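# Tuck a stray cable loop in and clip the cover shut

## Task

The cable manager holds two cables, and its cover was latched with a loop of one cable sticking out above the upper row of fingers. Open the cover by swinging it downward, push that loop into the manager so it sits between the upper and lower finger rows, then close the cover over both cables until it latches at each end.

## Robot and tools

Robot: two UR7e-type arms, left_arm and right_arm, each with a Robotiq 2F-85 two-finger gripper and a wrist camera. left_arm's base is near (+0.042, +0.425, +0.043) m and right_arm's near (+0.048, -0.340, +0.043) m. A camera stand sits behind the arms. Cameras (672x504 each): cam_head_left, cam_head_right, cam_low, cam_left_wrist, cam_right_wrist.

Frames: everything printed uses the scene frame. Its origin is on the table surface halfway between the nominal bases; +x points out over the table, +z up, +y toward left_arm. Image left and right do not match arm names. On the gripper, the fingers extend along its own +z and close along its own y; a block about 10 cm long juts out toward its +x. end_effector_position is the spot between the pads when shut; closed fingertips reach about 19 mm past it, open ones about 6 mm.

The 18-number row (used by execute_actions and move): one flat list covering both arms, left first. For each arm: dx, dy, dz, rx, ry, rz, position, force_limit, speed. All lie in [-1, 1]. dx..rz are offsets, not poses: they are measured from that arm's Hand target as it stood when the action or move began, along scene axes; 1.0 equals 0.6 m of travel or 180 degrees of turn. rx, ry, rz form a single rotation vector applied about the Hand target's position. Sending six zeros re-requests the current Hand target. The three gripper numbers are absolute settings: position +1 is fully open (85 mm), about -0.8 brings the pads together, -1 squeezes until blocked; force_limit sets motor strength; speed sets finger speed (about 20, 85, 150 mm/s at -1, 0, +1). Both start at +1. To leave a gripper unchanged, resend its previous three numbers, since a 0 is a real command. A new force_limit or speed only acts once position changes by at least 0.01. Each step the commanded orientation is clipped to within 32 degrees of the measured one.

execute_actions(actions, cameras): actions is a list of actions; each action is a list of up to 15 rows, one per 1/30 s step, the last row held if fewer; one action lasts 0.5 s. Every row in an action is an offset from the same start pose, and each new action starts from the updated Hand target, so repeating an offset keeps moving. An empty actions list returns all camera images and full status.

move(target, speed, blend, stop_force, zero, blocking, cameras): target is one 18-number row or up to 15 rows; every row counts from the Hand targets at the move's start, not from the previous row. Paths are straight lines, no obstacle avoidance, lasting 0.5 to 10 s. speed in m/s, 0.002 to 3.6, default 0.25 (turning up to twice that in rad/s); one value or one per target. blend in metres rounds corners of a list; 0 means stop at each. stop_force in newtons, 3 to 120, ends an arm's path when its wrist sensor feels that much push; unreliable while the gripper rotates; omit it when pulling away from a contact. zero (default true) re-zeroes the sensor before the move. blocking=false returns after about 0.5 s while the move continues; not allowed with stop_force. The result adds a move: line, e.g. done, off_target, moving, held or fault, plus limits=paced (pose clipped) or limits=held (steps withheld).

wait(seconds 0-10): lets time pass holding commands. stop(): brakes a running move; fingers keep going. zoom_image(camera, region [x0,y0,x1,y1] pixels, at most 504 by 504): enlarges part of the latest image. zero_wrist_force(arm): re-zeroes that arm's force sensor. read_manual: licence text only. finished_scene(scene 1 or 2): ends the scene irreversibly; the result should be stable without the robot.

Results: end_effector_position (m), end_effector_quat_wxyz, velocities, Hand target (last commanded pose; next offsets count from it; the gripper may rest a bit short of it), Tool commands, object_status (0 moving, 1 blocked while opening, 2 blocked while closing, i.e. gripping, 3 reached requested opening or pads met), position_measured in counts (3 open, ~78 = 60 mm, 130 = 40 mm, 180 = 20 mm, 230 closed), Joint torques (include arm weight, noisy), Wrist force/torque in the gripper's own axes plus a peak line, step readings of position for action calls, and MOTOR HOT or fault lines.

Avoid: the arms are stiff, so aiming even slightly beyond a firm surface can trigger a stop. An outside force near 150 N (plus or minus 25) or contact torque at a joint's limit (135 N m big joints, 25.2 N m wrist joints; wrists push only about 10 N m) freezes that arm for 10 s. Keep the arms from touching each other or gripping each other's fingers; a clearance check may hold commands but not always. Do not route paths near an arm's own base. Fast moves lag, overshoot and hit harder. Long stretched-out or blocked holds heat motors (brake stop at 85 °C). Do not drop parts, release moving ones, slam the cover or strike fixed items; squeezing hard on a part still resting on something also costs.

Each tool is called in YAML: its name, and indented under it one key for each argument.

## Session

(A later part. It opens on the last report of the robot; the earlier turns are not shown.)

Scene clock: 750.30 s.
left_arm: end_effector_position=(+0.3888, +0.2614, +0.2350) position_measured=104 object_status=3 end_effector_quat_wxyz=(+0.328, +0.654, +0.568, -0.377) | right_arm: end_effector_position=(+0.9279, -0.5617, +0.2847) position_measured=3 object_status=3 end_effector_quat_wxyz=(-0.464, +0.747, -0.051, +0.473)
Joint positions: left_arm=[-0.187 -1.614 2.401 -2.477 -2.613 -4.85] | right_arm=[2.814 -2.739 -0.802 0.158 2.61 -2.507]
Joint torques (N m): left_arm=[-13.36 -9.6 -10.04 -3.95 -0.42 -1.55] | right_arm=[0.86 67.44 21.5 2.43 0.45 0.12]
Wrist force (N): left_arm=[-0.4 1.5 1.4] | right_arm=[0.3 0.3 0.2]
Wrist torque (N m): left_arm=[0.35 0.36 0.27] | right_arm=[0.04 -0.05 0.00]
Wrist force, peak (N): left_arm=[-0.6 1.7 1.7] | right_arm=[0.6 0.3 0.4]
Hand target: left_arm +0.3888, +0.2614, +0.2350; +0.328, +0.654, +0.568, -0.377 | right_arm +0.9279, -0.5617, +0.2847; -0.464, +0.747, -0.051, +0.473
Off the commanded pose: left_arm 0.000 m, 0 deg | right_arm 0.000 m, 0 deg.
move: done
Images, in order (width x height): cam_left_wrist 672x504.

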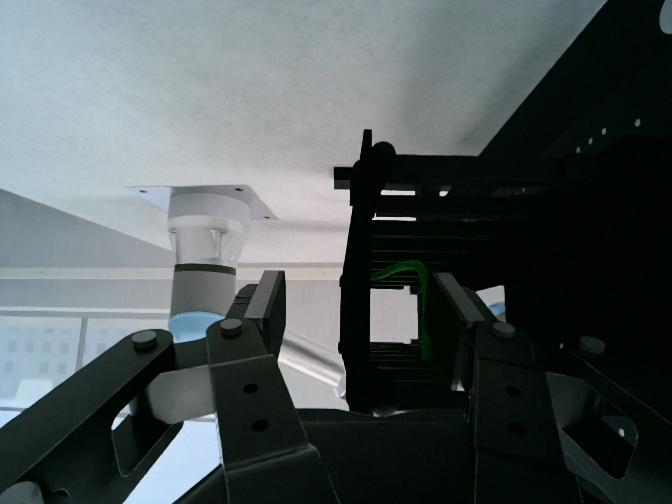

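execute_actions:
  actions:
    - [[0,0,0,0,0,0,-1,-0.5,-1,0,0,0,0,0,0,1,1,1]]
    - [[0,0,0,0,0,0,-1,-0.5,-1,0,0,0,0,0,0,1,1,1]]
    - [[0,0,0,0,0,0,-1,-0.5,-1,0,0,0,0,0,0,1,1,1]]
    - [[0,0,0,0,0,0,-1,-0.5,-1,0,0,0,0,0,0,1,1,1]]
    - [[0,0,0,0,0,0,-1,-0.5,-1,0,0,0,0,0,0,1,1,1]]
    - [[0,0,0,0,0,0,-1,-0.5,-1,0,0,0,0,0,0,1,1,1]]
  cameras: ["cam_left_wrist"]

Scene clock: 771.50 s.
left_arm: end_effector_position=(+0.3888, +0.2614, +0.2350) position_measured=220 object_status=2 end_effector_quat_wxyz=(+0.328, +0.654, +0.568, -0.377) | right_arm: end_effector_position=(+0.9279, -0.5617, +0.2847) position_measured=3 object_status=3 end_effector_quat_wxyz=(-0.464, +0.747, -0.051, +0.473)
Joint positions: left_arm=[-0.187 -1.614 2.401 -2.477 -2.613 -4.85] | right_arm=[2.814 -2.739 -0.802 0.158 2.61 -2.507]
Joint torques (N m): left_arm=[-6.35 -20.65 -28.03 -4.79 -4.42 -0.79] | right_arm=[0.37 67.74 21.75 2.62 0.43 -0.14]
Wrist force (N): left_arm=[6.1 -3.9 -4.1] | right_arm=[0.2 0.0 0.1]
Wrist torque (N m): left_arm=[0.35 -0.04 0.13] | right_arm=[0.00 -0.02 0.00]
Wrist force, peak (N): left_arm=[-0.9 11.5 1.2] | right_arm=[0.1 0.2 0.6]
Hand target: left_arm +0.3888, +0.2614, +0.2350; +0.328, +0.654, +0.568, -0.377 | right_arm +0.9279, -0.5617, +0.2847; -0.464, +0.747, -0.051, +0.473
Off the commanded pose: left_arm 0.000 m, 0 deg | right_arm 0.000 m, 0 deg.
Step readings (end_effector_position of left_arm | right_arm):
0: (+0.3888, +0.2614, +0.2350) | (+0.9279, -0.5617, +0.2847)
1: (+0.3888, +0.2614, +0.2350) | (+0.9279, -0.5617, +0.2847)
2: (+0.3888, +0.2614, +0.2350) | (+0.9279, -0.5617, +0.2847)
4: (+0.3888, +0.2614, +0.2350) | (+0.9279, -0.5617, +0.2847)
8: (+0.3888, +0.2614, +0.2350) | (+0.9279, -0.5617, +0.2847)
15: (+0.3888, +0.2614, +0.2350) | (+0.9279, -0.5617, +0.2847)
16: (+0.3888, +0.2614, +0.2350) | (+0.9279, -0.5617, +0.2847)
17: (+0.3888, +0.2614, +0.2350) | (+0.9279, -0.5617, +0.2847)
19: (+0.3888, +0.2614, +0.2350) | (+0.9279, -0.5617, +0.2847)
23: (+0.3888, +0.2614, +0.2350) | (+0.9279, -0.5617, +0.2847)
30: (+0.3888, +0.2614, +0.2350) | (+0.9279, -0.5617, +0.2847)
31: (+0.3888, +0.2614, +0.2350) | (+0.9279, -0.5617, +0.2847)
32: (+0.3888, +0.2614, +0.2350) | (+0.9279, -0.5617, +0.2847)
34: (+0.3888, +0.2614, +0.2350) | (+0.9279, -0.5617, +0.2847)
38: (+0.3888, +0.2614, +0.2350) | (+0.9279, -0.5617, +0.2847)
45: (+0.3888, +0.2614, +0.2350) | (+0.9279, -0.5617, +0.2847)
46: (+0.3888, +0.2614, +0.2350) | (+0.9279, -0.5617, +0.2847)
47: (+0.3888, +0.2614, +0.2350) | (+0.9279, -0.5617, +0.2847)
49: (+0.3888, +0.2614, +0.2350) | (+0.9279, -0.5617, +0.2847)
53: (+0.3888, +0.2614, +0.2350) | (+0.9279, -0.5617, +0.2847)
60: (+0.3888, +0.2614, +0.2350) | (+0.9279, -0.5617, +0.2847)
61: (+0.3888, +0.2614, +0.2350) | (+0.9279, -0.5617, +0.2847)
62: (+0.3888, +0.2614, +0.2350) | (+0.9279, -0.5617, +0.2847)
64: (+0.3888, +0.2614, +0.2350) | (+0.9279, -0.5617, +0.2847)
68: (+0.3888, +0.2614, +0.2349) | (+0.9279, -0.5617, +0.2847)
75: (+0.3888, +0.2614, +0.2349) | (+0.9279, -0.5617, +0.2847)
76: (+0.3888, +0.2614, +0.2349) | (+0.9279, -0.5617, +0.2847)
77: (+0.3888, +0.2614, +0.2349) | (+0.9279, -0.5617, +0.2847)
79: (+0.3888, +0.2614, +0.2349) | (+0.9279, -0.5617, +0.2847)
83: (+0.3888, +0.2614, +0.2349) | (+0.9279, -0.5617, +0.2847)
90: (+0.3888, +0.2614, +0.2350) | (+0.9279, -0.5617, +0.2847)
Images, in order (width x height): cam_left_wrist 672x504.

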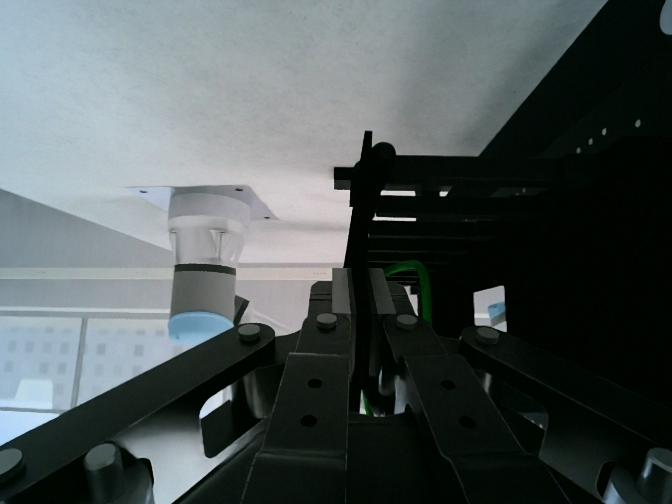

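zoom_image:
  camera: "cam_left_wrist"
  region: [300, 120, 480, 430]

Scaled by 1.626 from the camera's 672x504 image, which has a finer 960x720 frame.

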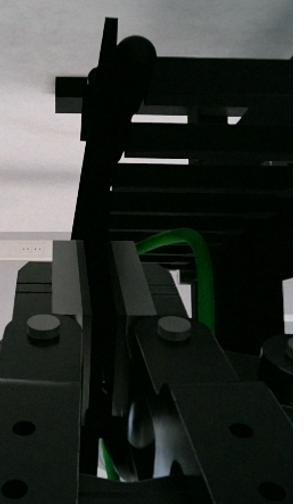

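move:
  target: [-0.0038, 0.00053, -0.00053, -0.00228, -0.0165, 0, -1, -0.5, -1, 0, 0, 0, 0, 0, 0, 1, 1, 1]
  speed: 0.02
  cameras: ["cam_left_wrist"]

Scene clock: 793.10 s.
left_arm: end_effector_position=(+0.3865, +0.2617, +0.2347) position_measured=220 object_status=2 end_effector_quat_wxyz=(+0.345, +0.662, +0.558, -0.362) | right_arm: end_effector_position=(+0.9279, -0.5617, +0.2847) position_measured=3 object_status=3 end_effector_quat_wxyz=(-0.464, +0.747, -0.051, +0.473)
Joint positions: left_arm=[-0.189 -1.62 2.428 -2.552 -2.609 -4.853] | right_arm=[2.814 -2.739 -0.802 0.158 2.61 -2.507]
Joint torques (N m): left_arm=[-15.54 -21.91 -10.77 -4.46 -0.84 -1.28] | right_arm=[-0.49 68.84 20.36 2.43 0.57 -0.36]
Wrist force (N): left_arm=[3.7 0.2 -4.4] | right_arm=[0.2 -0.1 0.4]
Wrist torque (N m): left_arm=[0.52 -0.02 0.02] | right_arm=[-0.02 -0.04 0.00]
Wrist force, peak (N): left_arm=[6.4 -3.9 -3.9] | right_arm=[0.1 0.4 0.5]
Hand target: left_arm +0.3865, +0.2617, +0.2347; +0.345, +0.662, +0.558, -0.362 | right_arm +0.9279, -0.5617, +0.2847; -0.464, +0.747, -0.051, +0.473
Off the commanded pose: left_arm 0.000 m, 0 deg | right_arm 0.000 m, 0 deg.
move: done
Images, in order (width x height): cam_left_wrist 672x504.

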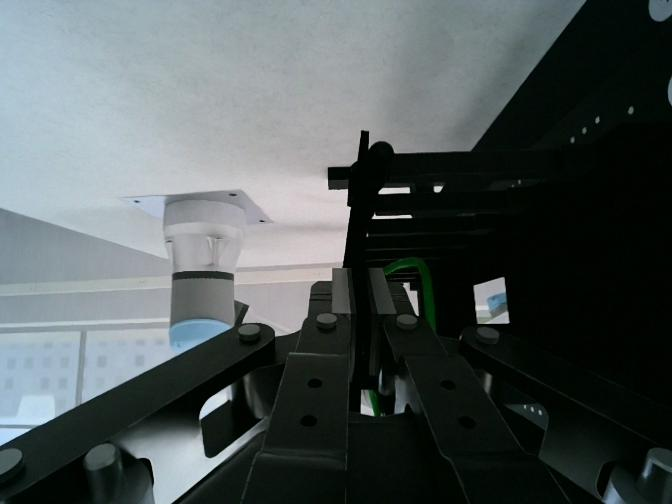

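move:
  target: [-0.00622, 0.00086, -0.00124, -0.0038, -0.0275, 0, -1, -0.5, -1, 0, 0, 0, 0, 0, 0, 1, 1, 1]
  speed: 0.02
  cameras: ["cam_left_wrist", "cam_low", "cam_head_right"]

Scene clock: 804.50 s.
left_arm: end_effector_position=(+0.3828, +0.2622, +0.2339) position_measured=220 object_status=2 end_effector_quat_wxyz=(+0.373, +0.675, +0.541, -0.337) | right_arm: end_effector_position=(+0.9279, -0.5617, +0.2847) position_measured=3 object_status=3 end_effector_quat_wxyz=(-0.464, +0.747, -0.051, +0.473)
Joint positions: left_arm=[-0.193 -1.625 2.472 -2.681 -2.602 -4.856] | right_arm=[2.814 -2.739 -0.802 0.158 2.61 -2.507]
Joint torques (N m): left_arm=[-17.58 -17.6 -10.46 -4.45 0.14 -0.94] | right_arm=[0.43 69.19 20.92 2.88 0.43 -0.1]
Wrist force (N): left_arm=[0.3 -6.0 -17.0] | right_arm=[0.2 0.2 0.1]
Wrist torque (N m): left_arm=[0.49 -0.05 -0.07] | right_arm=[0.03 -0.03 -0.01]
Wrist force, peak (N): left_arm=[0.3 -6.0 -17.0] | right_arm=[0.3 -0.1 0.6]
Hand target: left_arm +0.3828, +0.2622, +0.2339; +0.373, +0.675, +0.541, -0.337 | right_arm +0.9279, -0.5617, +0.2847; -0.464, +0.747, -0.051, +0.473
Off the commanded pose: left_arm 0.000 m, 0 deg | right_arm 0.000 m, 0 deg.
move: done
Images, in order (width x height): cam_head_right 672x504, cam_low 672x504, cam_left_wrist 672x504.

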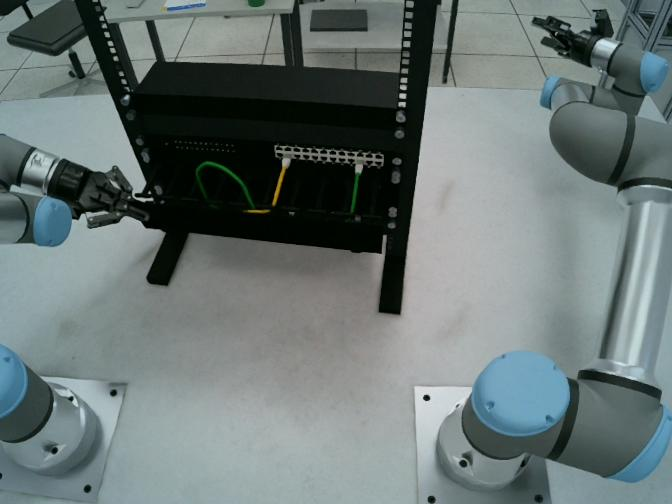

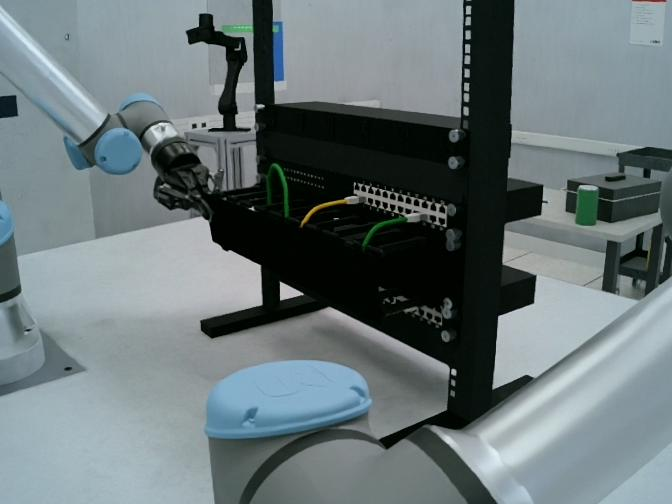

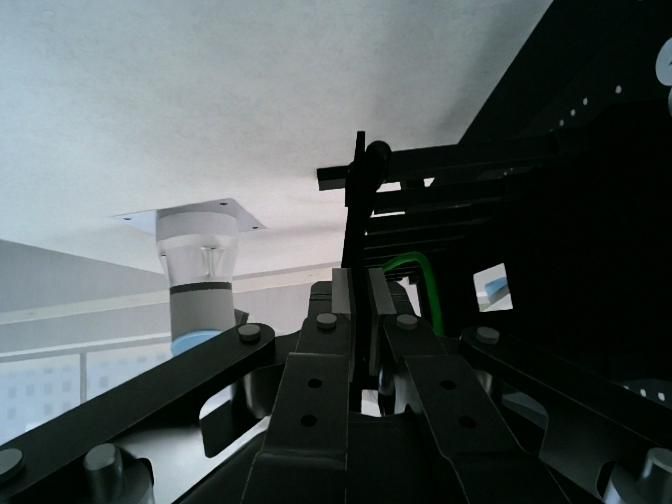

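zoom_image:
  camera: "cam_low"
  region: [180, 140, 460, 340]

zoom_image:
  camera: "cam_head_right"
  region: [110, 110, 430, 300]

Scaled by 1.800 from the camera's 672x504 image, which has a finer 960x720 frame.

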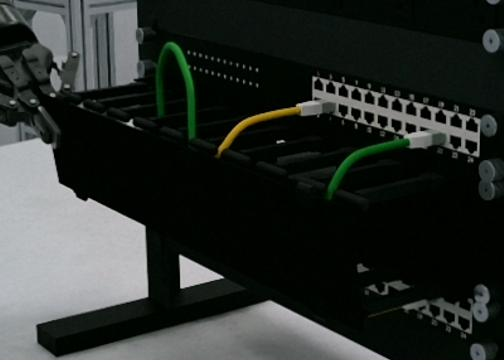

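Scaled by 1.575 from the camera's 672x504 image, which has a finer 960x720 frame.

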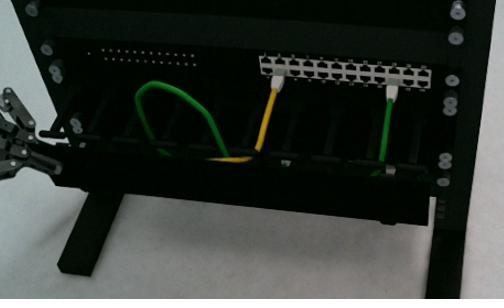

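move:
  target:
    - [-0.00855, 0.00203, -0.00217, -0.00533, -0.0385, 0, -1, -0.5, -1, 0, 0, 0, 0, 0, 0, 1, 1, 1]
    - [-0.0167, 0.00365, -0.00582, -0.01066, -0.0770, 0, -1, -0.5, -1, 0, 0, 0, 0, 0, 0, 1, 1, 1]
  speed: 0.05
  blend: [0.002, 0]
  cameras: ["cam_left_wrist"]

Scene clock: 856.03 s.
left_arm: end_effector_position=(+0.3727, +0.2644, +0.2304) position_measured=222 object_status=2 end_effector_quat_wxyz=(+0.446, +0.704, +0.486, -0.262) | right_arm: end_effector_position=(+0.9279, -0.5617, +0.2847) position_measured=3 object_status=3 end_effector_quat_wxyz=(-0.464, +0.747, -0.051, +0.473)
Joint positions: left_arm=[-0.2 -1.594 2.587 -3.07 -2.581 -4.856] | right_arm=[2.814 -2.739 -0.802 0.158 2.61 -2.507]
Joint torques (N m): left_arm=[-14.62 -6.52 -14.45 -5.71 2.24 -0.71] | right_arm=[-0.46 68.51 20.42 2.95 0.53 -0.04]
Wrist force (N): left_arm=[-6.8 -15.4 -13.8] | right_arm=[0.3 0.1 0.4]
Wrist torque (N m): left_arm=[1.17 0.37 -0.36] | right_arm=[0.00 -0.05 0.00]
Wrist force, peak (N): left_arm=[-24.4 -19.5 4.2] | right_arm=[0.3 -0.3 0.6]
Hand target: left_arm +0.3728, +0.2644, +0.2304; +0.446, +0.704, +0.486, -0.262 | right_arm +0.9279, -0.5617, +0.2847; -0.464, +0.747, -0.051, +0.473
Off the commanded pose: left_arm 0.000 m, 0 deg | right_arm 0.000 m, 0 deg.
move: done
Images, in order (width x height): cam_left_wrist 672x504.

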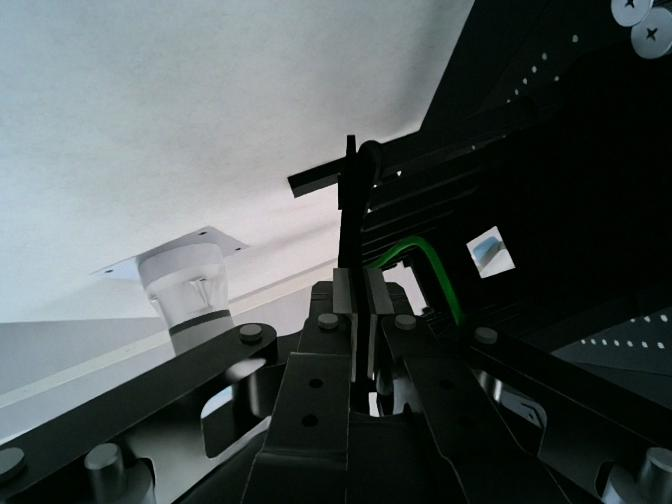

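move:
  target:
    - [-0.01103, 0.0022, -0.00395, -0.00609, -0.0440, 0, -1, -0.5, -1, 0, 0, 0, 0, 0, 0, 1, 1, 1]
    - [-0.01972, 0.0034, -0.01028, -0.01218, -0.0880, 0, -1, -0.5, -1, 0, 0, 0, 0, 0, 0, 1, 1, 1]
  speed: 0.05
  blend: [0.002, 0]
  cameras: ["cam_left_wrist"]

Scene clock: 888.90 s.
left_arm: end_effector_position=(+0.3609, +0.2665, +0.2243) position_measured=222 object_status=2 end_effector_quat_wxyz=(+0.522, +0.725, +0.415, -0.171) | right_arm: end_effector_position=(+0.9279, -0.5617, +0.2847) position_measured=3 object_status=3 end_effector_quat_wxyz=(-0.464, +0.747, -0.051, +0.473)
Joint positions: left_arm=[-0.213 -1.455 2.697 -3.59 -2.554 -4.847] | right_arm=[2.814 -2.739 -0.802 0.158 2.61 -2.507]
Joint torques (N m): left_arm=[-5.68 -10.91 -22.74 -7.8 7.93 0.03] | right_arm=[1.08 68.24 21.27 2.9 0.7 -0.1]
Wrist force (N): left_arm=[-27.0 -35.4 -7.0] | right_arm=[0.2 0.0 0.3]
Wrist torque (N m): left_arm=[2.30 0.68 -1.15] | right_arm=[0.00 -0.02 0.00]
Wrist force, peak (N): left_arm=[-27.2 -35.7 -6.8] | right_arm=[0.5 -0.2 0.6]
Hand target: left_arm +0.3609, +0.2665, +0.2243; +0.522, +0.725, +0.415, -0.171 | right_arm +0.9279, -0.5617, +0.2847; -0.464, +0.747, -0.051, +0.473
Off the commanded pose: left_arm 0.000 m, 0 deg | right_arm 0.000 m, 0 deg.
move: done
Images, in order (width x height): cam_left_wrist 672x504.

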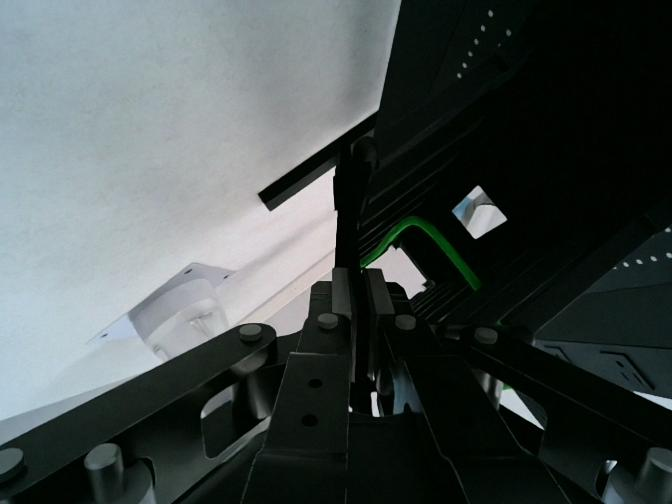

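execute_actions:
  actions:
    - [[0,0,0,0,0,0,-0.5,-0.5,-1,0,0,0,0,0,0,1,1,1]]
    - [[0,0,0,0,0,0,-0.5,-0.5,-1,0,0,0,0,0,0,1,1,1]]
  cameras: ["cam_left_wrist", "cam_low"]

Scene clock: 943.63 s.
left_arm: end_effector_position=(+0.3609, +0.2664, +0.2243) position_measured=192 object_status=3 end_effector_quat_wxyz=(+0.522, +0.725, +0.415, -0.171) | right_arm: end_effector_position=(+0.9279, -0.5617, +0.2847) position_measured=3 object_status=3 end_effector_quat_wxyz=(-0.464, +0.747, -0.051, +0.473)
Joint positions: left_arm=[-0.213 -1.455 2.697 -3.59 -2.554 -4.847] | right_arm=[2.814 -2.739 -0.802 0.158 2.61 -2.507]
Joint torques (N m): left_arm=[-8.27 -8.37 -6.5 -1.5 -2.67 -1.33] | right_arm=[-0.27 68.34 20.08 2.99 0.7 0]
Wrist force (N): left_arm=[2.3 -0.9 2.6] | right_arm=[0.0 -0.2 0.3]
Wrist torque (N m): left_arm=[0.32 -0.19 0.32] | right_arm=[-0.04 0.00 0.00]
Wrist force, peak (N): left_arm=[-27.3 -35.7 -7.5] | right_arm=[0.4 0.3 0.5]
Hand target: left_arm +0.3609, +0.2665, +0.2243; +0.522, +0.725, +0.415, -0.171 | right_arm +0.9279, -0.5617, +0.2847; -0.464, +0.747, -0.051, +0.473
Off the commanded pose: left_arm 0.000 m, 0 deg | right_arm 0.000 m, 0 deg.
Step readings (end_effector_position of left_arm | right_arm):
0: (+0.3609, +0.2665, +0.2243) | (+0.9279, -0.5617, +0.2847)
1: (+0.3609, +0.2665, +0.2243) | (+0.9279, -0.5617, +0.2847)
2: (+0.3609, +0.2665, +0.2243) | (+0.9279, -0.5617, +0.2847)
4: (+0.3610, +0.2665, +0.2243) | (+0.9279, -0.5617, +0.2847)
8: (+0.3611, +0.2665, +0.2242) | (+0.9279, -0.5617, +0.2847)
15: (+0.3610, +0.2665, +0.2243) | (+0.9279, -0.5617, +0.2847)
16: (+0.3610, +0.2664, +0.2243) | (+0.9279, -0.5617, +0.2847)
17: (+0.3609, +0.2664, +0.2243) | (+0.9279, -0.5617, +0.2847)
19: (+0.3609, +0.2664, +0.2243) | (+0.9279, -0.5617, +0.2847)
23: (+0.3609, +0.2664, +0.2243) | (+0.9279, -0.5617, +0.2847)
30: (+0.3609, +0.2664, +0.2243) | (+0.9279, -0.5617, +0.2847)
Images, in order (width x height): cam_low 672x504, cam_left_wrist 672x504.

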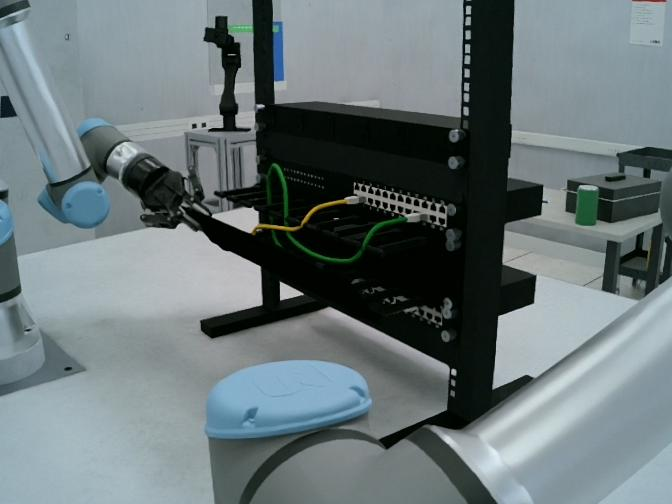

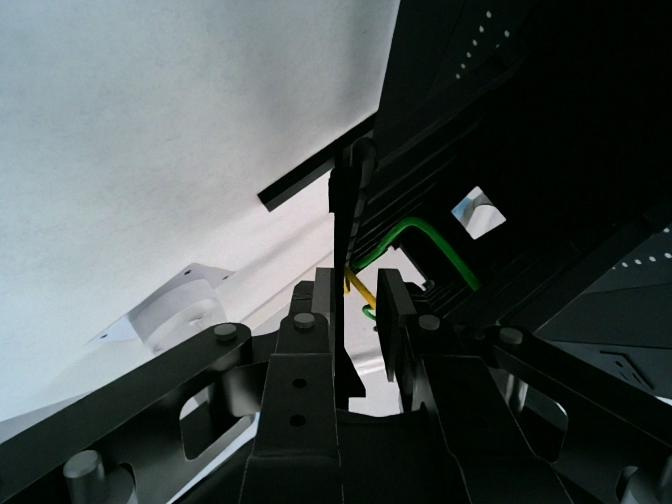

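zoom_image:
  camera: "cam_low"
  region: [180, 140, 460, 340]

zoom_image:
  camera: "cam_left_wrist"
  region: [300, 120, 500, 420]

Scaled by 1.800 from the camera's 672x504 image, which has a finer 960x720 frame.

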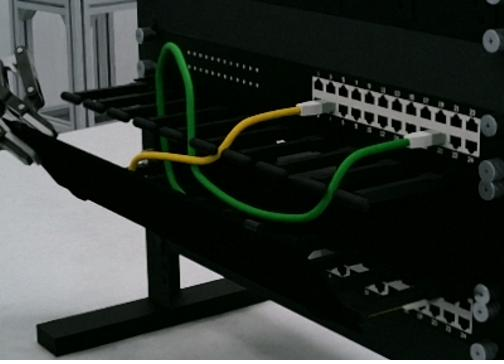

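Scaled by 1.680 from the camera's 672x504 image, which has a finer 960x720 frame.

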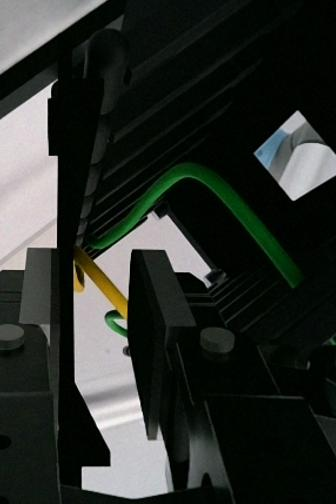

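move:
  target:
    - [-0.01168, 0.00162, -0.01237, -0.00913, -0.0660, 0, -0.5, -0.5, -1, 0, 0, 0, 0, 0, 0, 1, 1, 1]
    - [-0.02057, 0.00285, -0.0269, -0.01827, -0.132, 0, -0.5, -0.5, -1, 0, 0, 0, 0, 0, 0, 1, 1, 1]
  speed: 0.06
  blend: [0.003, 0]
  cameras: ["cam_left_wrist", "cam_low"]

Scene clock: 973.33 s.
left_arm: end_effector_position=(+0.3486, +0.2682, +0.2081) position_measured=192 object_status=3 end_effector_quat_wxyz=(+0.617, +0.729, +0.294, -0.030) | right_arm: end_effector_position=(+0.9279, -0.5617, +0.2847) position_measured=3 object_status=3 end_effector_quat_wxyz=(-0.464, +0.747, -0.051, +0.473)
Joint positions: left_arm=[-0.236 -1.002 2.757 -4.483 -2.51 -4.805] | right_arm=[2.814 -2.739 -0.802 0.158 2.61 -2.507]
Joint torques (N m): left_arm=[-12.88 -15.93 -7.51 -3.43 1.09 -1.43] | right_arm=[0.21 68.35 21.02 3.29 0.34 -0.19]
Wrist force (N): left_arm=[2.1 -1.6 0.9] | right_arm=[0.0 -0.2 0.5]
Wrist torque (N m): left_arm=[0.37 -0.34 0.32] | right_arm=[-0.03 0.00 0.00]
Wrist force, peak (N): left_arm=[2.3 -0.8 2.8] | right_arm=[0.4 0.1 0.6]
Hand target: left_arm +0.3486, +0.2682, +0.2081; +0.617, +0.729, +0.294, -0.030 | right_arm +0.9279, -0.5617, +0.2847; -0.464, +0.747, -0.051, +0.473
Off the commanded pose: left_arm 0.000 m, 0 deg | right_arm 0.000 m, 0 deg.
move: done
Images, in order (width x height): cam_low 672x504, cam_left_wrist 672x504.

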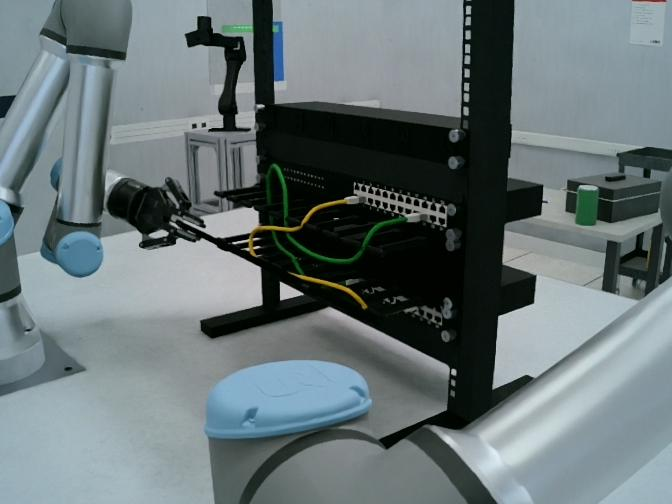

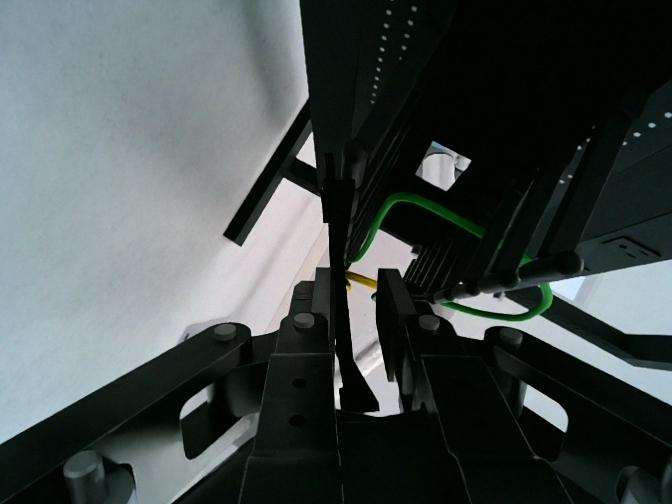

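zoom_image:
  camera: "cam_low"
  region: [180, 140, 460, 340]

Scaled by 1.800 from the camera's 672x504 image, which has a finer 960x720 frame.

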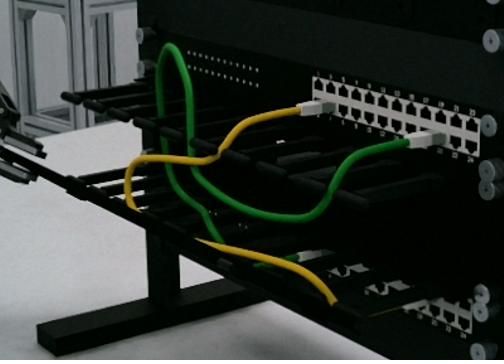

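move:
  target:
    - [-0.006, 0.00083, -0.01743, -0.00989, -0.0715, 0, -0.5, -0.5, -1, 0, 0, 0, 0, 0, 0, 1, 1, 1]
    - [-0.00791, 0.00109, -0.03877, -0.02131, -0.154, 0, -0.5, -0.5, -1, 0, 0, 0, 0, 0, 0, 1, 1, 1]
  speed: 0.06
  blend: [0.003, 0]
  cameras: ["cam_left_wrist", "cam_low", "cam_head_right"]

Scene clock: 994.10 s.
left_arm: end_effector_position=(+0.3471, +0.2684, +0.2036) position_measured=192 object_status=3 end_effector_quat_wxyz=(+0.635, +0.726, +0.263, +0.003) | right_arm: end_effector_position=(+0.9279, -0.5617, +0.2847) position_measured=3 object_status=3 end_effector_quat_wxyz=(-0.464, +0.747, -0.051, +0.473)
Joint positions: left_arm=[-0.24 -0.892 2.745 -4.663 -2.502 -4.787] | right_arm=[2.814 -2.739 -0.802 0.158 2.61 -2.507]
Joint torques (N m): left_arm=[4.41 -30.09 12.81 -1 -1.79 -1.31] | right_arm=[1.11 68.74 20.42 3.21 0.48 -0.17]
Wrist force (N): left_arm=[2.6 -2.3 1.2] | right_arm=[-0.1 0.0 0.0]
Wrist torque (N m): left_arm=[0.36 -0.41 0.29] | right_arm=[0.01 0.01 0.00]
Wrist force, peak (N): left_arm=[2.6 -2.3 1.2] | right_arm=[0.3 0.1 0.7]
Hand target: left_arm +0.3471, +0.2684, +0.2037; +0.635, +0.726, +0.263, +0.003 (not the last commanded pose) | right_arm +0.9279, -0.5617, +0.2847; -0.464, +0.747, -0.051, +0.473
Off the commanded pose: left_arm 0.019 m, 22 deg | right_arm 0.000 m, 0 deg.
move: held (left_arm; a check stopped the path); path passed 0 of 2 targets; limits=held
pose unreachable (left arm): on one or more control steps of this call, first in action 0 (counted from 0), this arm could not follow its commanded pose, so it was not sent that pose on those steps. It may still have moved: this result reports where it is.
cause: moving toward the commanded pose would bring two parts of the arm too close to each other (its gripper and another part of the arm, with joints 4 (wrist 1) to 6 (wrist 3) between them, 4 mm apart when it was first held).
Images, in order (width x height): cam_head_right 672x504, cam_low 672x504, cam_left_wrist 672x504.

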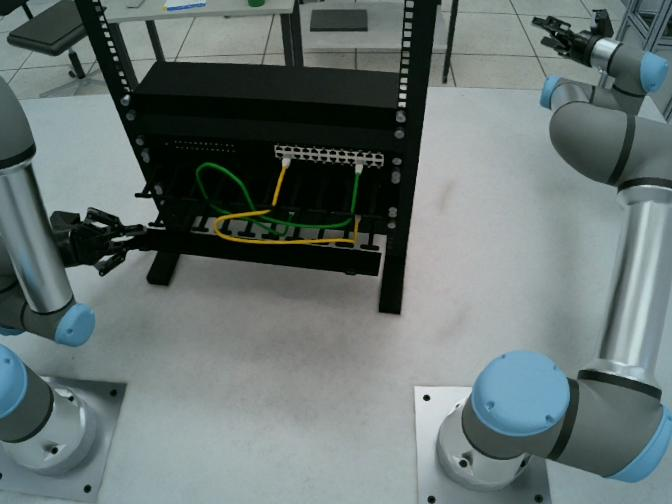

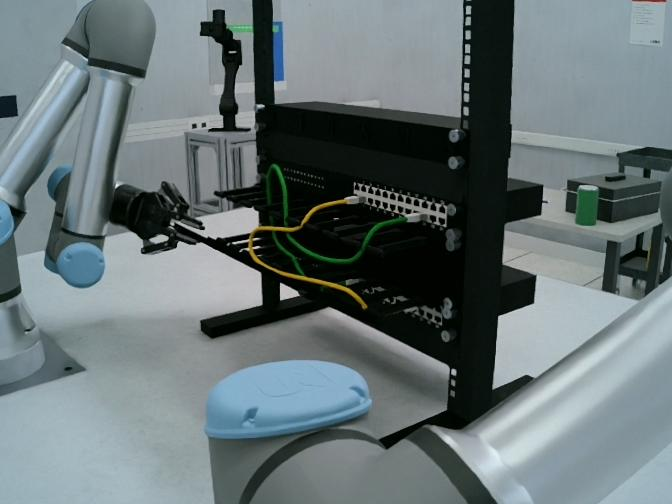

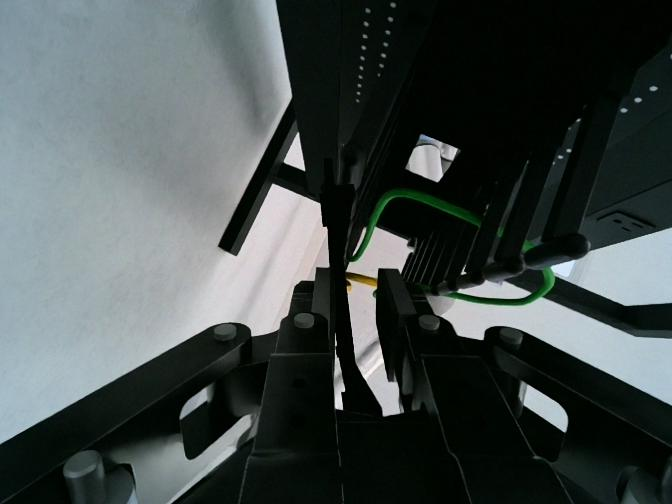

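zoom_image:
  camera: "cam_head_right"
  region: [110, 120, 430, 310]

zoom_image:
  camera: "cam_low"
  region: [180, 140, 460, 340]

Scaled by 1.575 from the camera's 672x504 image, which has a finer 960x720 frame.

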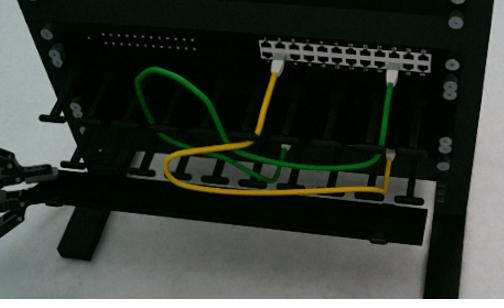

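Scaled by 1.800 from the camera's 672x504 image, which has a finer 960x720 frame.

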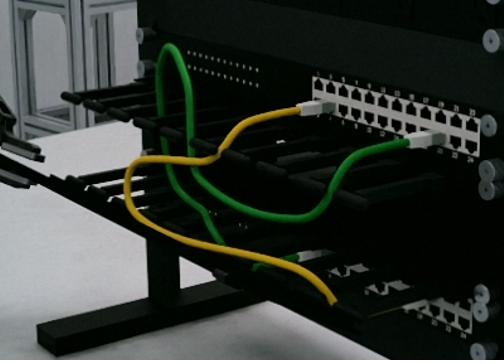

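move:
  target:
    - [0,0,0,0,0,0,-0.5,-0.5,-1,-0.513,-0.097,0.2255,0,0,0,1,1,1]
    - [0,0,0,0,0,0,-0.5,-0.5,-1,-0.813,0.136,0.2755,-0.146,0.0606,-0.0634,1,1,1]
  speed: 0.4
  blend: [0.05, 0]
  cameras: ["cam_right_wrist", "cam_head_right"]

Scene clock: 1095.97 s.
left_arm: end_effector_position=(+0.3471, +0.2684, +0.2037) position_measured=192 object_status=3 end_effector_quat_wxyz=(+0.635, +0.726, +0.263, +0.003) | right_arm: end_effector_position=(+0.4401, -0.4801, +0.4500) position_measured=3 object_status=3 end_effector_quat_wxyz=(-0.227, +0.865, -0.059, +0.443)
Joint positions: left_arm=[-0.24 -0.893 2.745 -4.663 -2.502 -4.787] | right_arm=[2.746 -1.122 -2.237 -0.489 2.253 -3.094]
Joint torques (N m): left_arm=[9.41 -30.57 12.68 -0.86 -2.01 1.02] | right_arm=[16.37 15.34 34.62 0.41 -1.14 1.17]
Wrist force (N): left_arm=[2.6 -2.1 1.3] | right_arm=[-0.5 0.0 -0.2]
Wrist torque (N m): left_arm=[0.39 -0.40 0.29] | right_arm=[-0.04 0.20 0.21]
Wrist force, peak (N): left_arm=[3.1 -2.4 1.4] | right_arm=[-1.4 -2.1 -1.3]
Hand target: left_arm +0.3471, +0.2684, +0.2037; +0.635, +0.726, +0.263, +0.003 | right_arm +0.4401, -0.4801, +0.4500; -0.227, +0.865, -0.059, +0.443
Off the commanded pose: left_arm 0.000 m, 0 deg | right_arm 0.000 m, 0 deg.
move: done
Images, in order (width x height): cam_head_right 672x504, cam_right_wrist 672x504.

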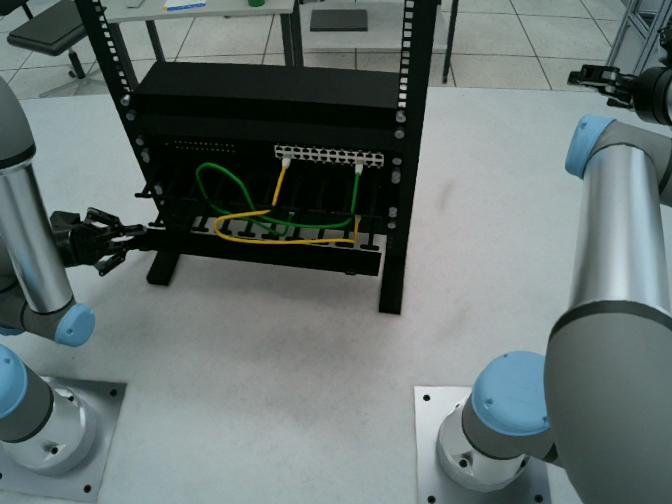

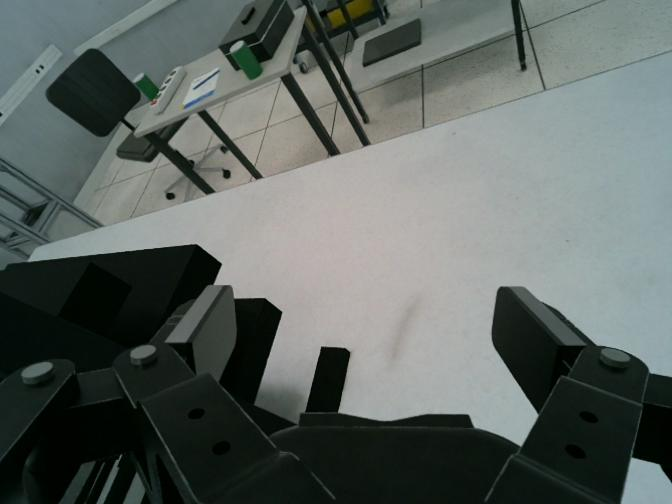

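move:
  target:
    - [0,0,0,0,0,0,-0.5,-0.5,-1,-0.1335,0.4668,0,-0.1459,0.0607,-0.0635,1,1,1]
    - [0,0,0,0,0,0,-0.5,-0.5,-1,-0.1835,0.9668,-0.05,-0.1459,0.0607,-0.0635,1,1,1]
  speed: 0.35
  blend: [0.03, 0]
  cameras: ["cam_right_wrist", "cam_head_right", "cam_low"]

Scene clock: 1112.17 s.
left_arm: end_effector_position=(+0.3471, +0.2684, +0.2037) position_measured=192 object_status=3 end_effector_quat_wxyz=(+0.635, +0.726, +0.263, +0.003) | right_arm: end_effector_position=(+0.3299, +0.1000, +0.4200) position_measured=3 object_status=3 end_effector_quat_wxyz=(+0.026, +0.922, -0.063, +0.382)
Joint positions: left_arm=[-0.24 -0.893 2.745 -4.663 -2.502 -4.787] | right_arm=[4.799 -1.492 -1.667 -1.754 0.806 -1.284]
Joint torques (N m): left_arm=[9.13 -30.17 12.08 -1.11 -1.8 1.15] | right_arm=[-15.01 11.96 35.94 1.44 1.05 -1.4]
Wrist force (N): left_arm=[2.7 -1.9 1.7] | right_arm=[-1.1 0.0 -0.5]
Wrist torque (N m): left_arm=[0.41 -0.40 0.29] | right_arm=[-0.10 0.33 0.35]
Wrist force, peak (N): left_arm=[3.0 -2.3 1.3] | right_arm=[-2.0 -2.3 -0.7]
Hand target: left_arm +0.3471, +0.2684, +0.2037; +0.635, +0.726, +0.263, +0.003 | right_arm +0.3300, +0.1000, +0.4200; +0.026, +0.922, -0.063, +0.382
Off the commanded pose: left_arm 0.000 m, 0 deg | right_arm 0.000 m, 0 deg.
move: done
Images, in order (width x height): cam_head_right 672x504, cam_low 672x504, cam_right_wrist 672x504.

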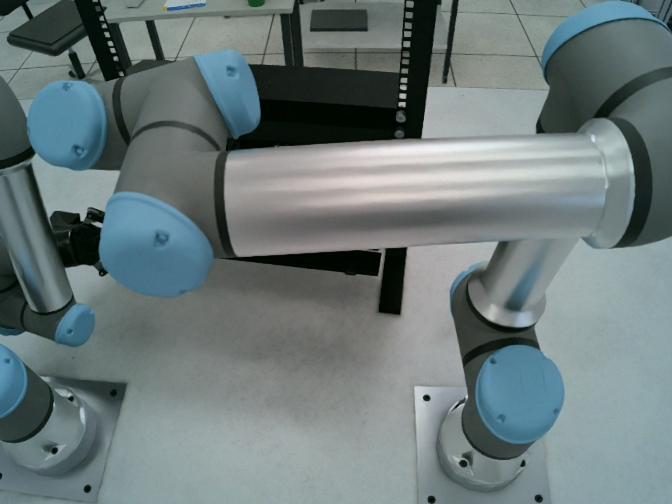

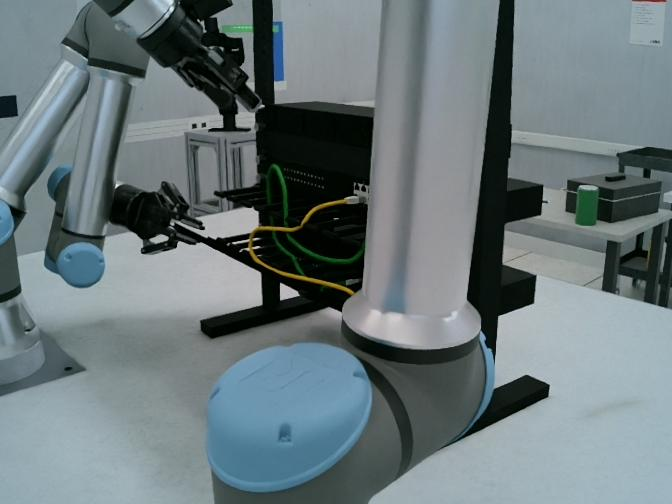

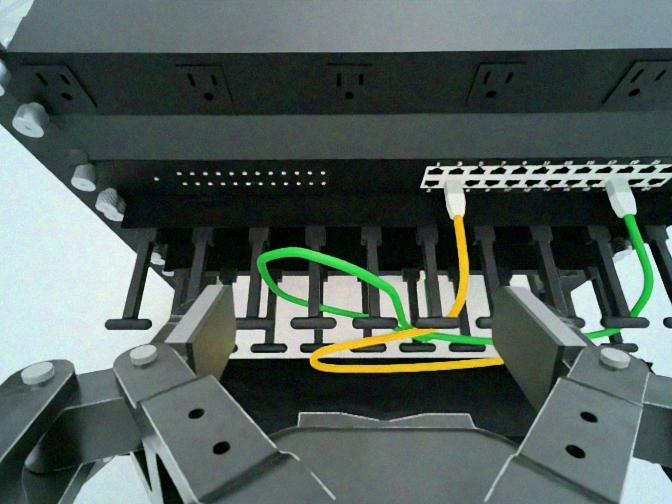

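zoom_image:
  camera: "cam_right_wrist"
  region: [90, 210, 530, 410]

Scaled by 1.145 from the camera's 672x504 image, which has a finer 960x720 frame.

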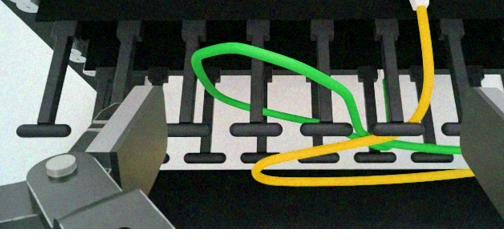

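zoom_image:
  camera: "cam_right_wrist"
  region: [230, 230, 430, 390]

Scaled by 2.520 from the camera's 672x504 image, which has a finer 960x720 frame.

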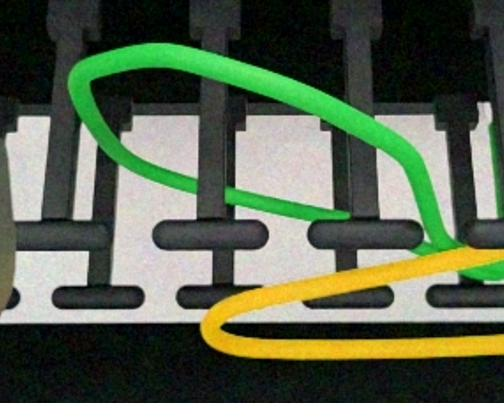

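move:
  target: [0.0102, -0.0014, -0.013, 0.0061, 0.044, 0, -0.2, -0.5, -1, 0, 0, 0, 0, 0, 0, 1, 1, 1]
  speed: 0.02
  cameras: ["cam_left_wrist", "cam_right_wrist"]

Scene clock: 1243.40 s.
left_arm: end_effector_position=(+0.3532, +0.2676, +0.1959) position_measured=154 object_status=3 end_effector_quat_wxyz=(+0.608, +0.731, +0.306, -0.045) | right_arm: end_effector_position=(+0.3300, +0.1000, +0.4200) position_measured=3 object_status=3 end_effector_quat_wxyz=(+0.026, +0.922, -0.063, +0.382)
Joint positions: left_arm=[-0.231 -0.974 2.743 -4.457 -2.517 -4.807] | right_arm=[4.799 -1.492 -1.667 -1.754 0.806 -1.284]
Joint torques (N m): left_arm=[9.41 -28.89 -5.63 -1.21 -2.29 -1.22] | right_arm=[-14.26 13.02 35.07 0 0.97 -0.89]
Wrist force (N): left_arm=[3.1 -1.3 1.4] | right_arm=[-1.2 0.0 -0.3]
Wrist torque (N m): left_arm=[0.30 -0.36 0.39] | right_arm=[-0.10 0.34 0.35]
Wrist force, peak (N): left_arm=[3.0 -2.2 1.3] | right_arm=[-1.6 0.1 -0.8]
Hand target: left_arm +0.3532, +0.2676, +0.1959; +0.608, +0.731, +0.307, -0.045 | right_arm +0.3300, +0.1000, +0.4200; +0.026, +0.922, -0.063, +0.382
Off the commanded pose: left_arm 0.000 m, 0 deg | right_arm 0.000 m, 0 deg.
move: done
Images, in order (width x height): cam_left_wrist 672x504, cam_right_wrist 672x504.

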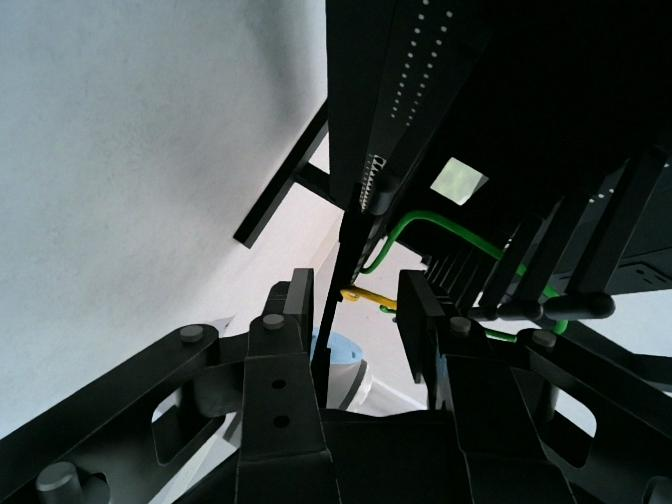

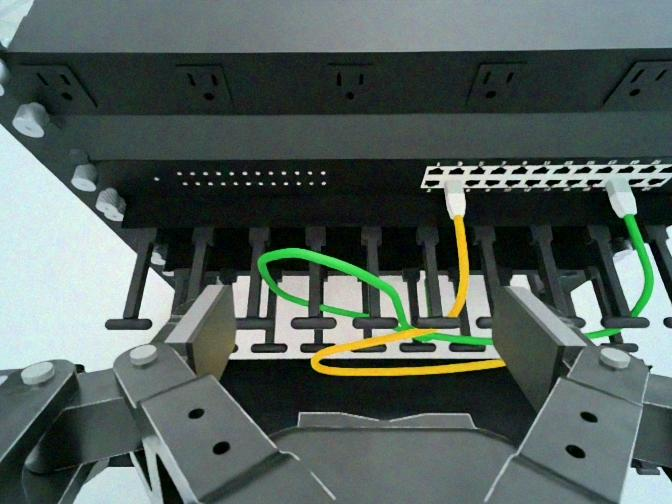

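zoom_image:
  camera: "cam_left_wrist"
  region: [270, 160, 470, 420]

Scaled by 1.938 from the camera's 672x504 image, which has a finer 960x720 frame.

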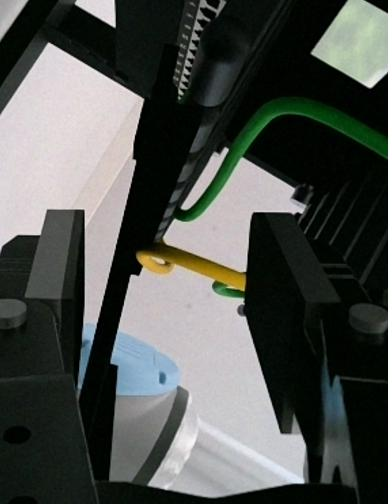

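execute_actions:
  actions: []

zoom_image:
  camera: "cam_low"
  region: [130, 150, 400, 330]

Scene clock: 1274.37 s.
left_arm: end_effector_position=(+0.3532, +0.2676, +0.1959) position_measured=154 object_status=3 end_effector_quat_wxyz=(+0.608, +0.731, +0.307, -0.045) | right_arm: end_effector_position=(+0.3300, +0.1000, +0.4200) position_measured=3 object_status=3 end_effector_quat_wxyz=(+0.026, +0.922, -0.063, +0.382)
Joint positions: left_arm=[-0.231 -0.974 2.743 -4.457 -2.517 -4.807] | right_arm=[4.799 -1.492 -1.667 -1.754 0.806 -1.284]
Joint velocities: within noise
Joint torques (N m): left_arm=[10.02 -27.98 -6.81 -1.07 -2.25 1.02] | right_arm=[-15.15 13.01 36.26 -0.15 0.99 -0.14]
Wrist force (N): left_arm=[3.3 -1.2 1.6] | right_arm=[-1.4 0.1 -0.3]
Wrist torque (N m): left_arm=[0.33 -0.38 0.39] | right_arm=[-0.09 0.36 0.35]
Wrist force, peak (N): left_arm=[3.4 -1.2 1.7] | right_arm=[-1.7 0.2 -0.4]
Hand target: left_arm +0.3532, +0.2676, +0.1959; +0.608, +0.731, +0.307, -0.045 | right_arm +0.3300, +0.1000, +0.4200; +0.026, +0.922, -0.063, +0.382
Tool commands: left_gripper/position=-0.2 left_gripper/force_limit=-0.5 left_gripper/speed=-1.0 right_gripper/position=+1.0 right_gripper/force_limit=+1.0 right_gripper/speed=+1.0
Off the commanded pose: left_arm 0.000 m, 0 deg | right_arm 0.000 m, 0 deg.

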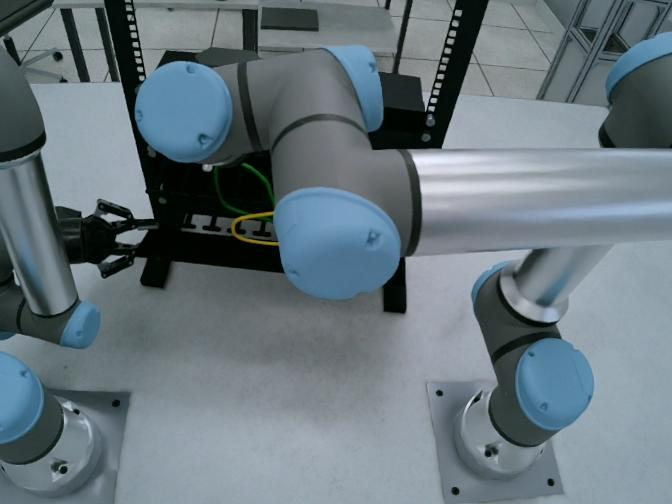

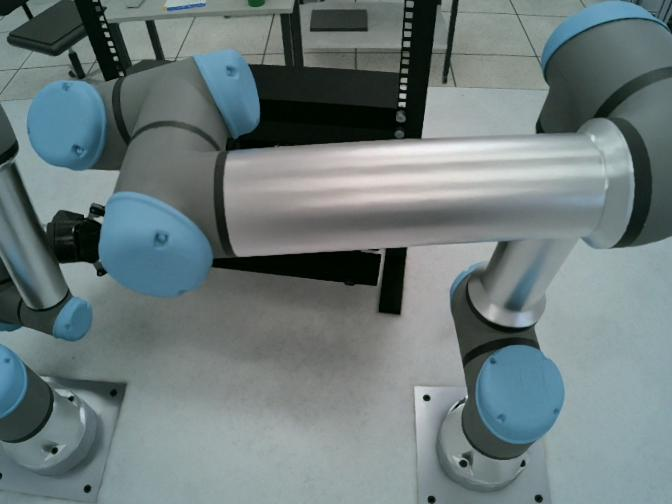

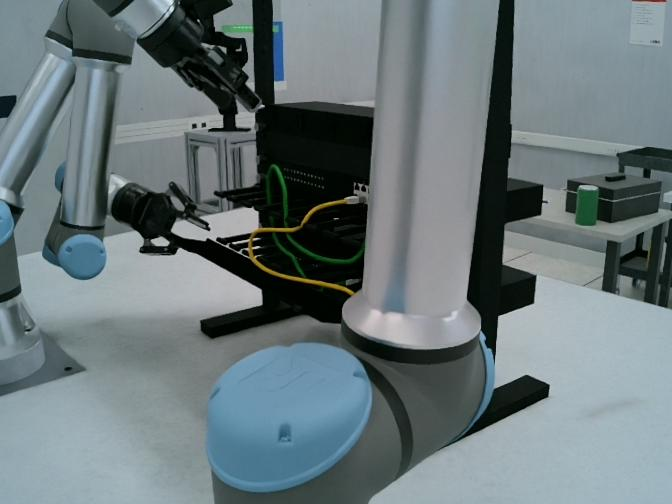

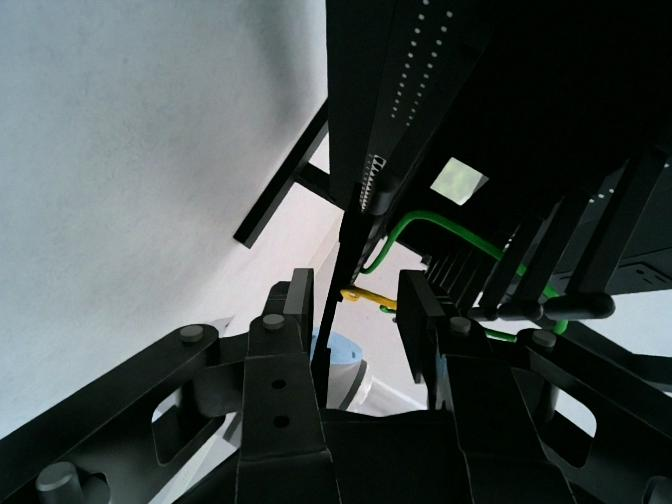

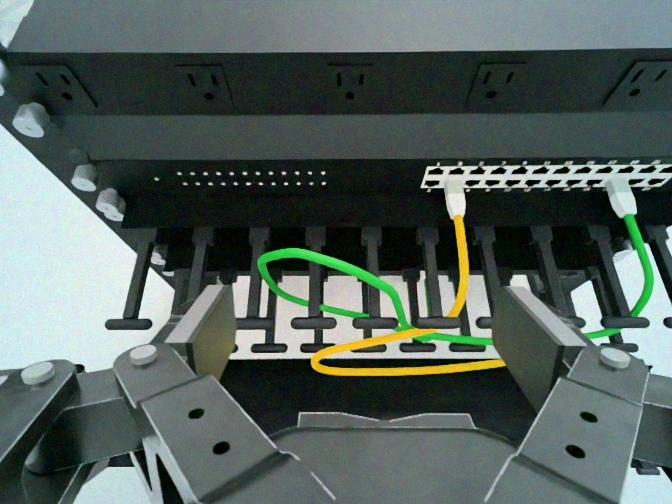

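Scaled by 1.867 from the camera's 672x504 image, which has a finer 960x720 frame.

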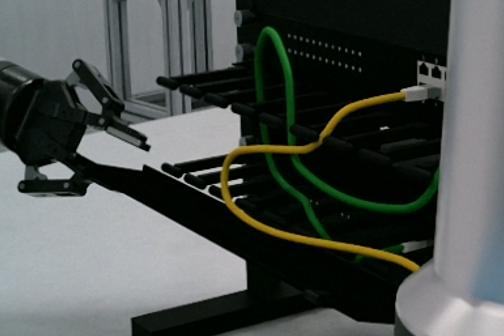

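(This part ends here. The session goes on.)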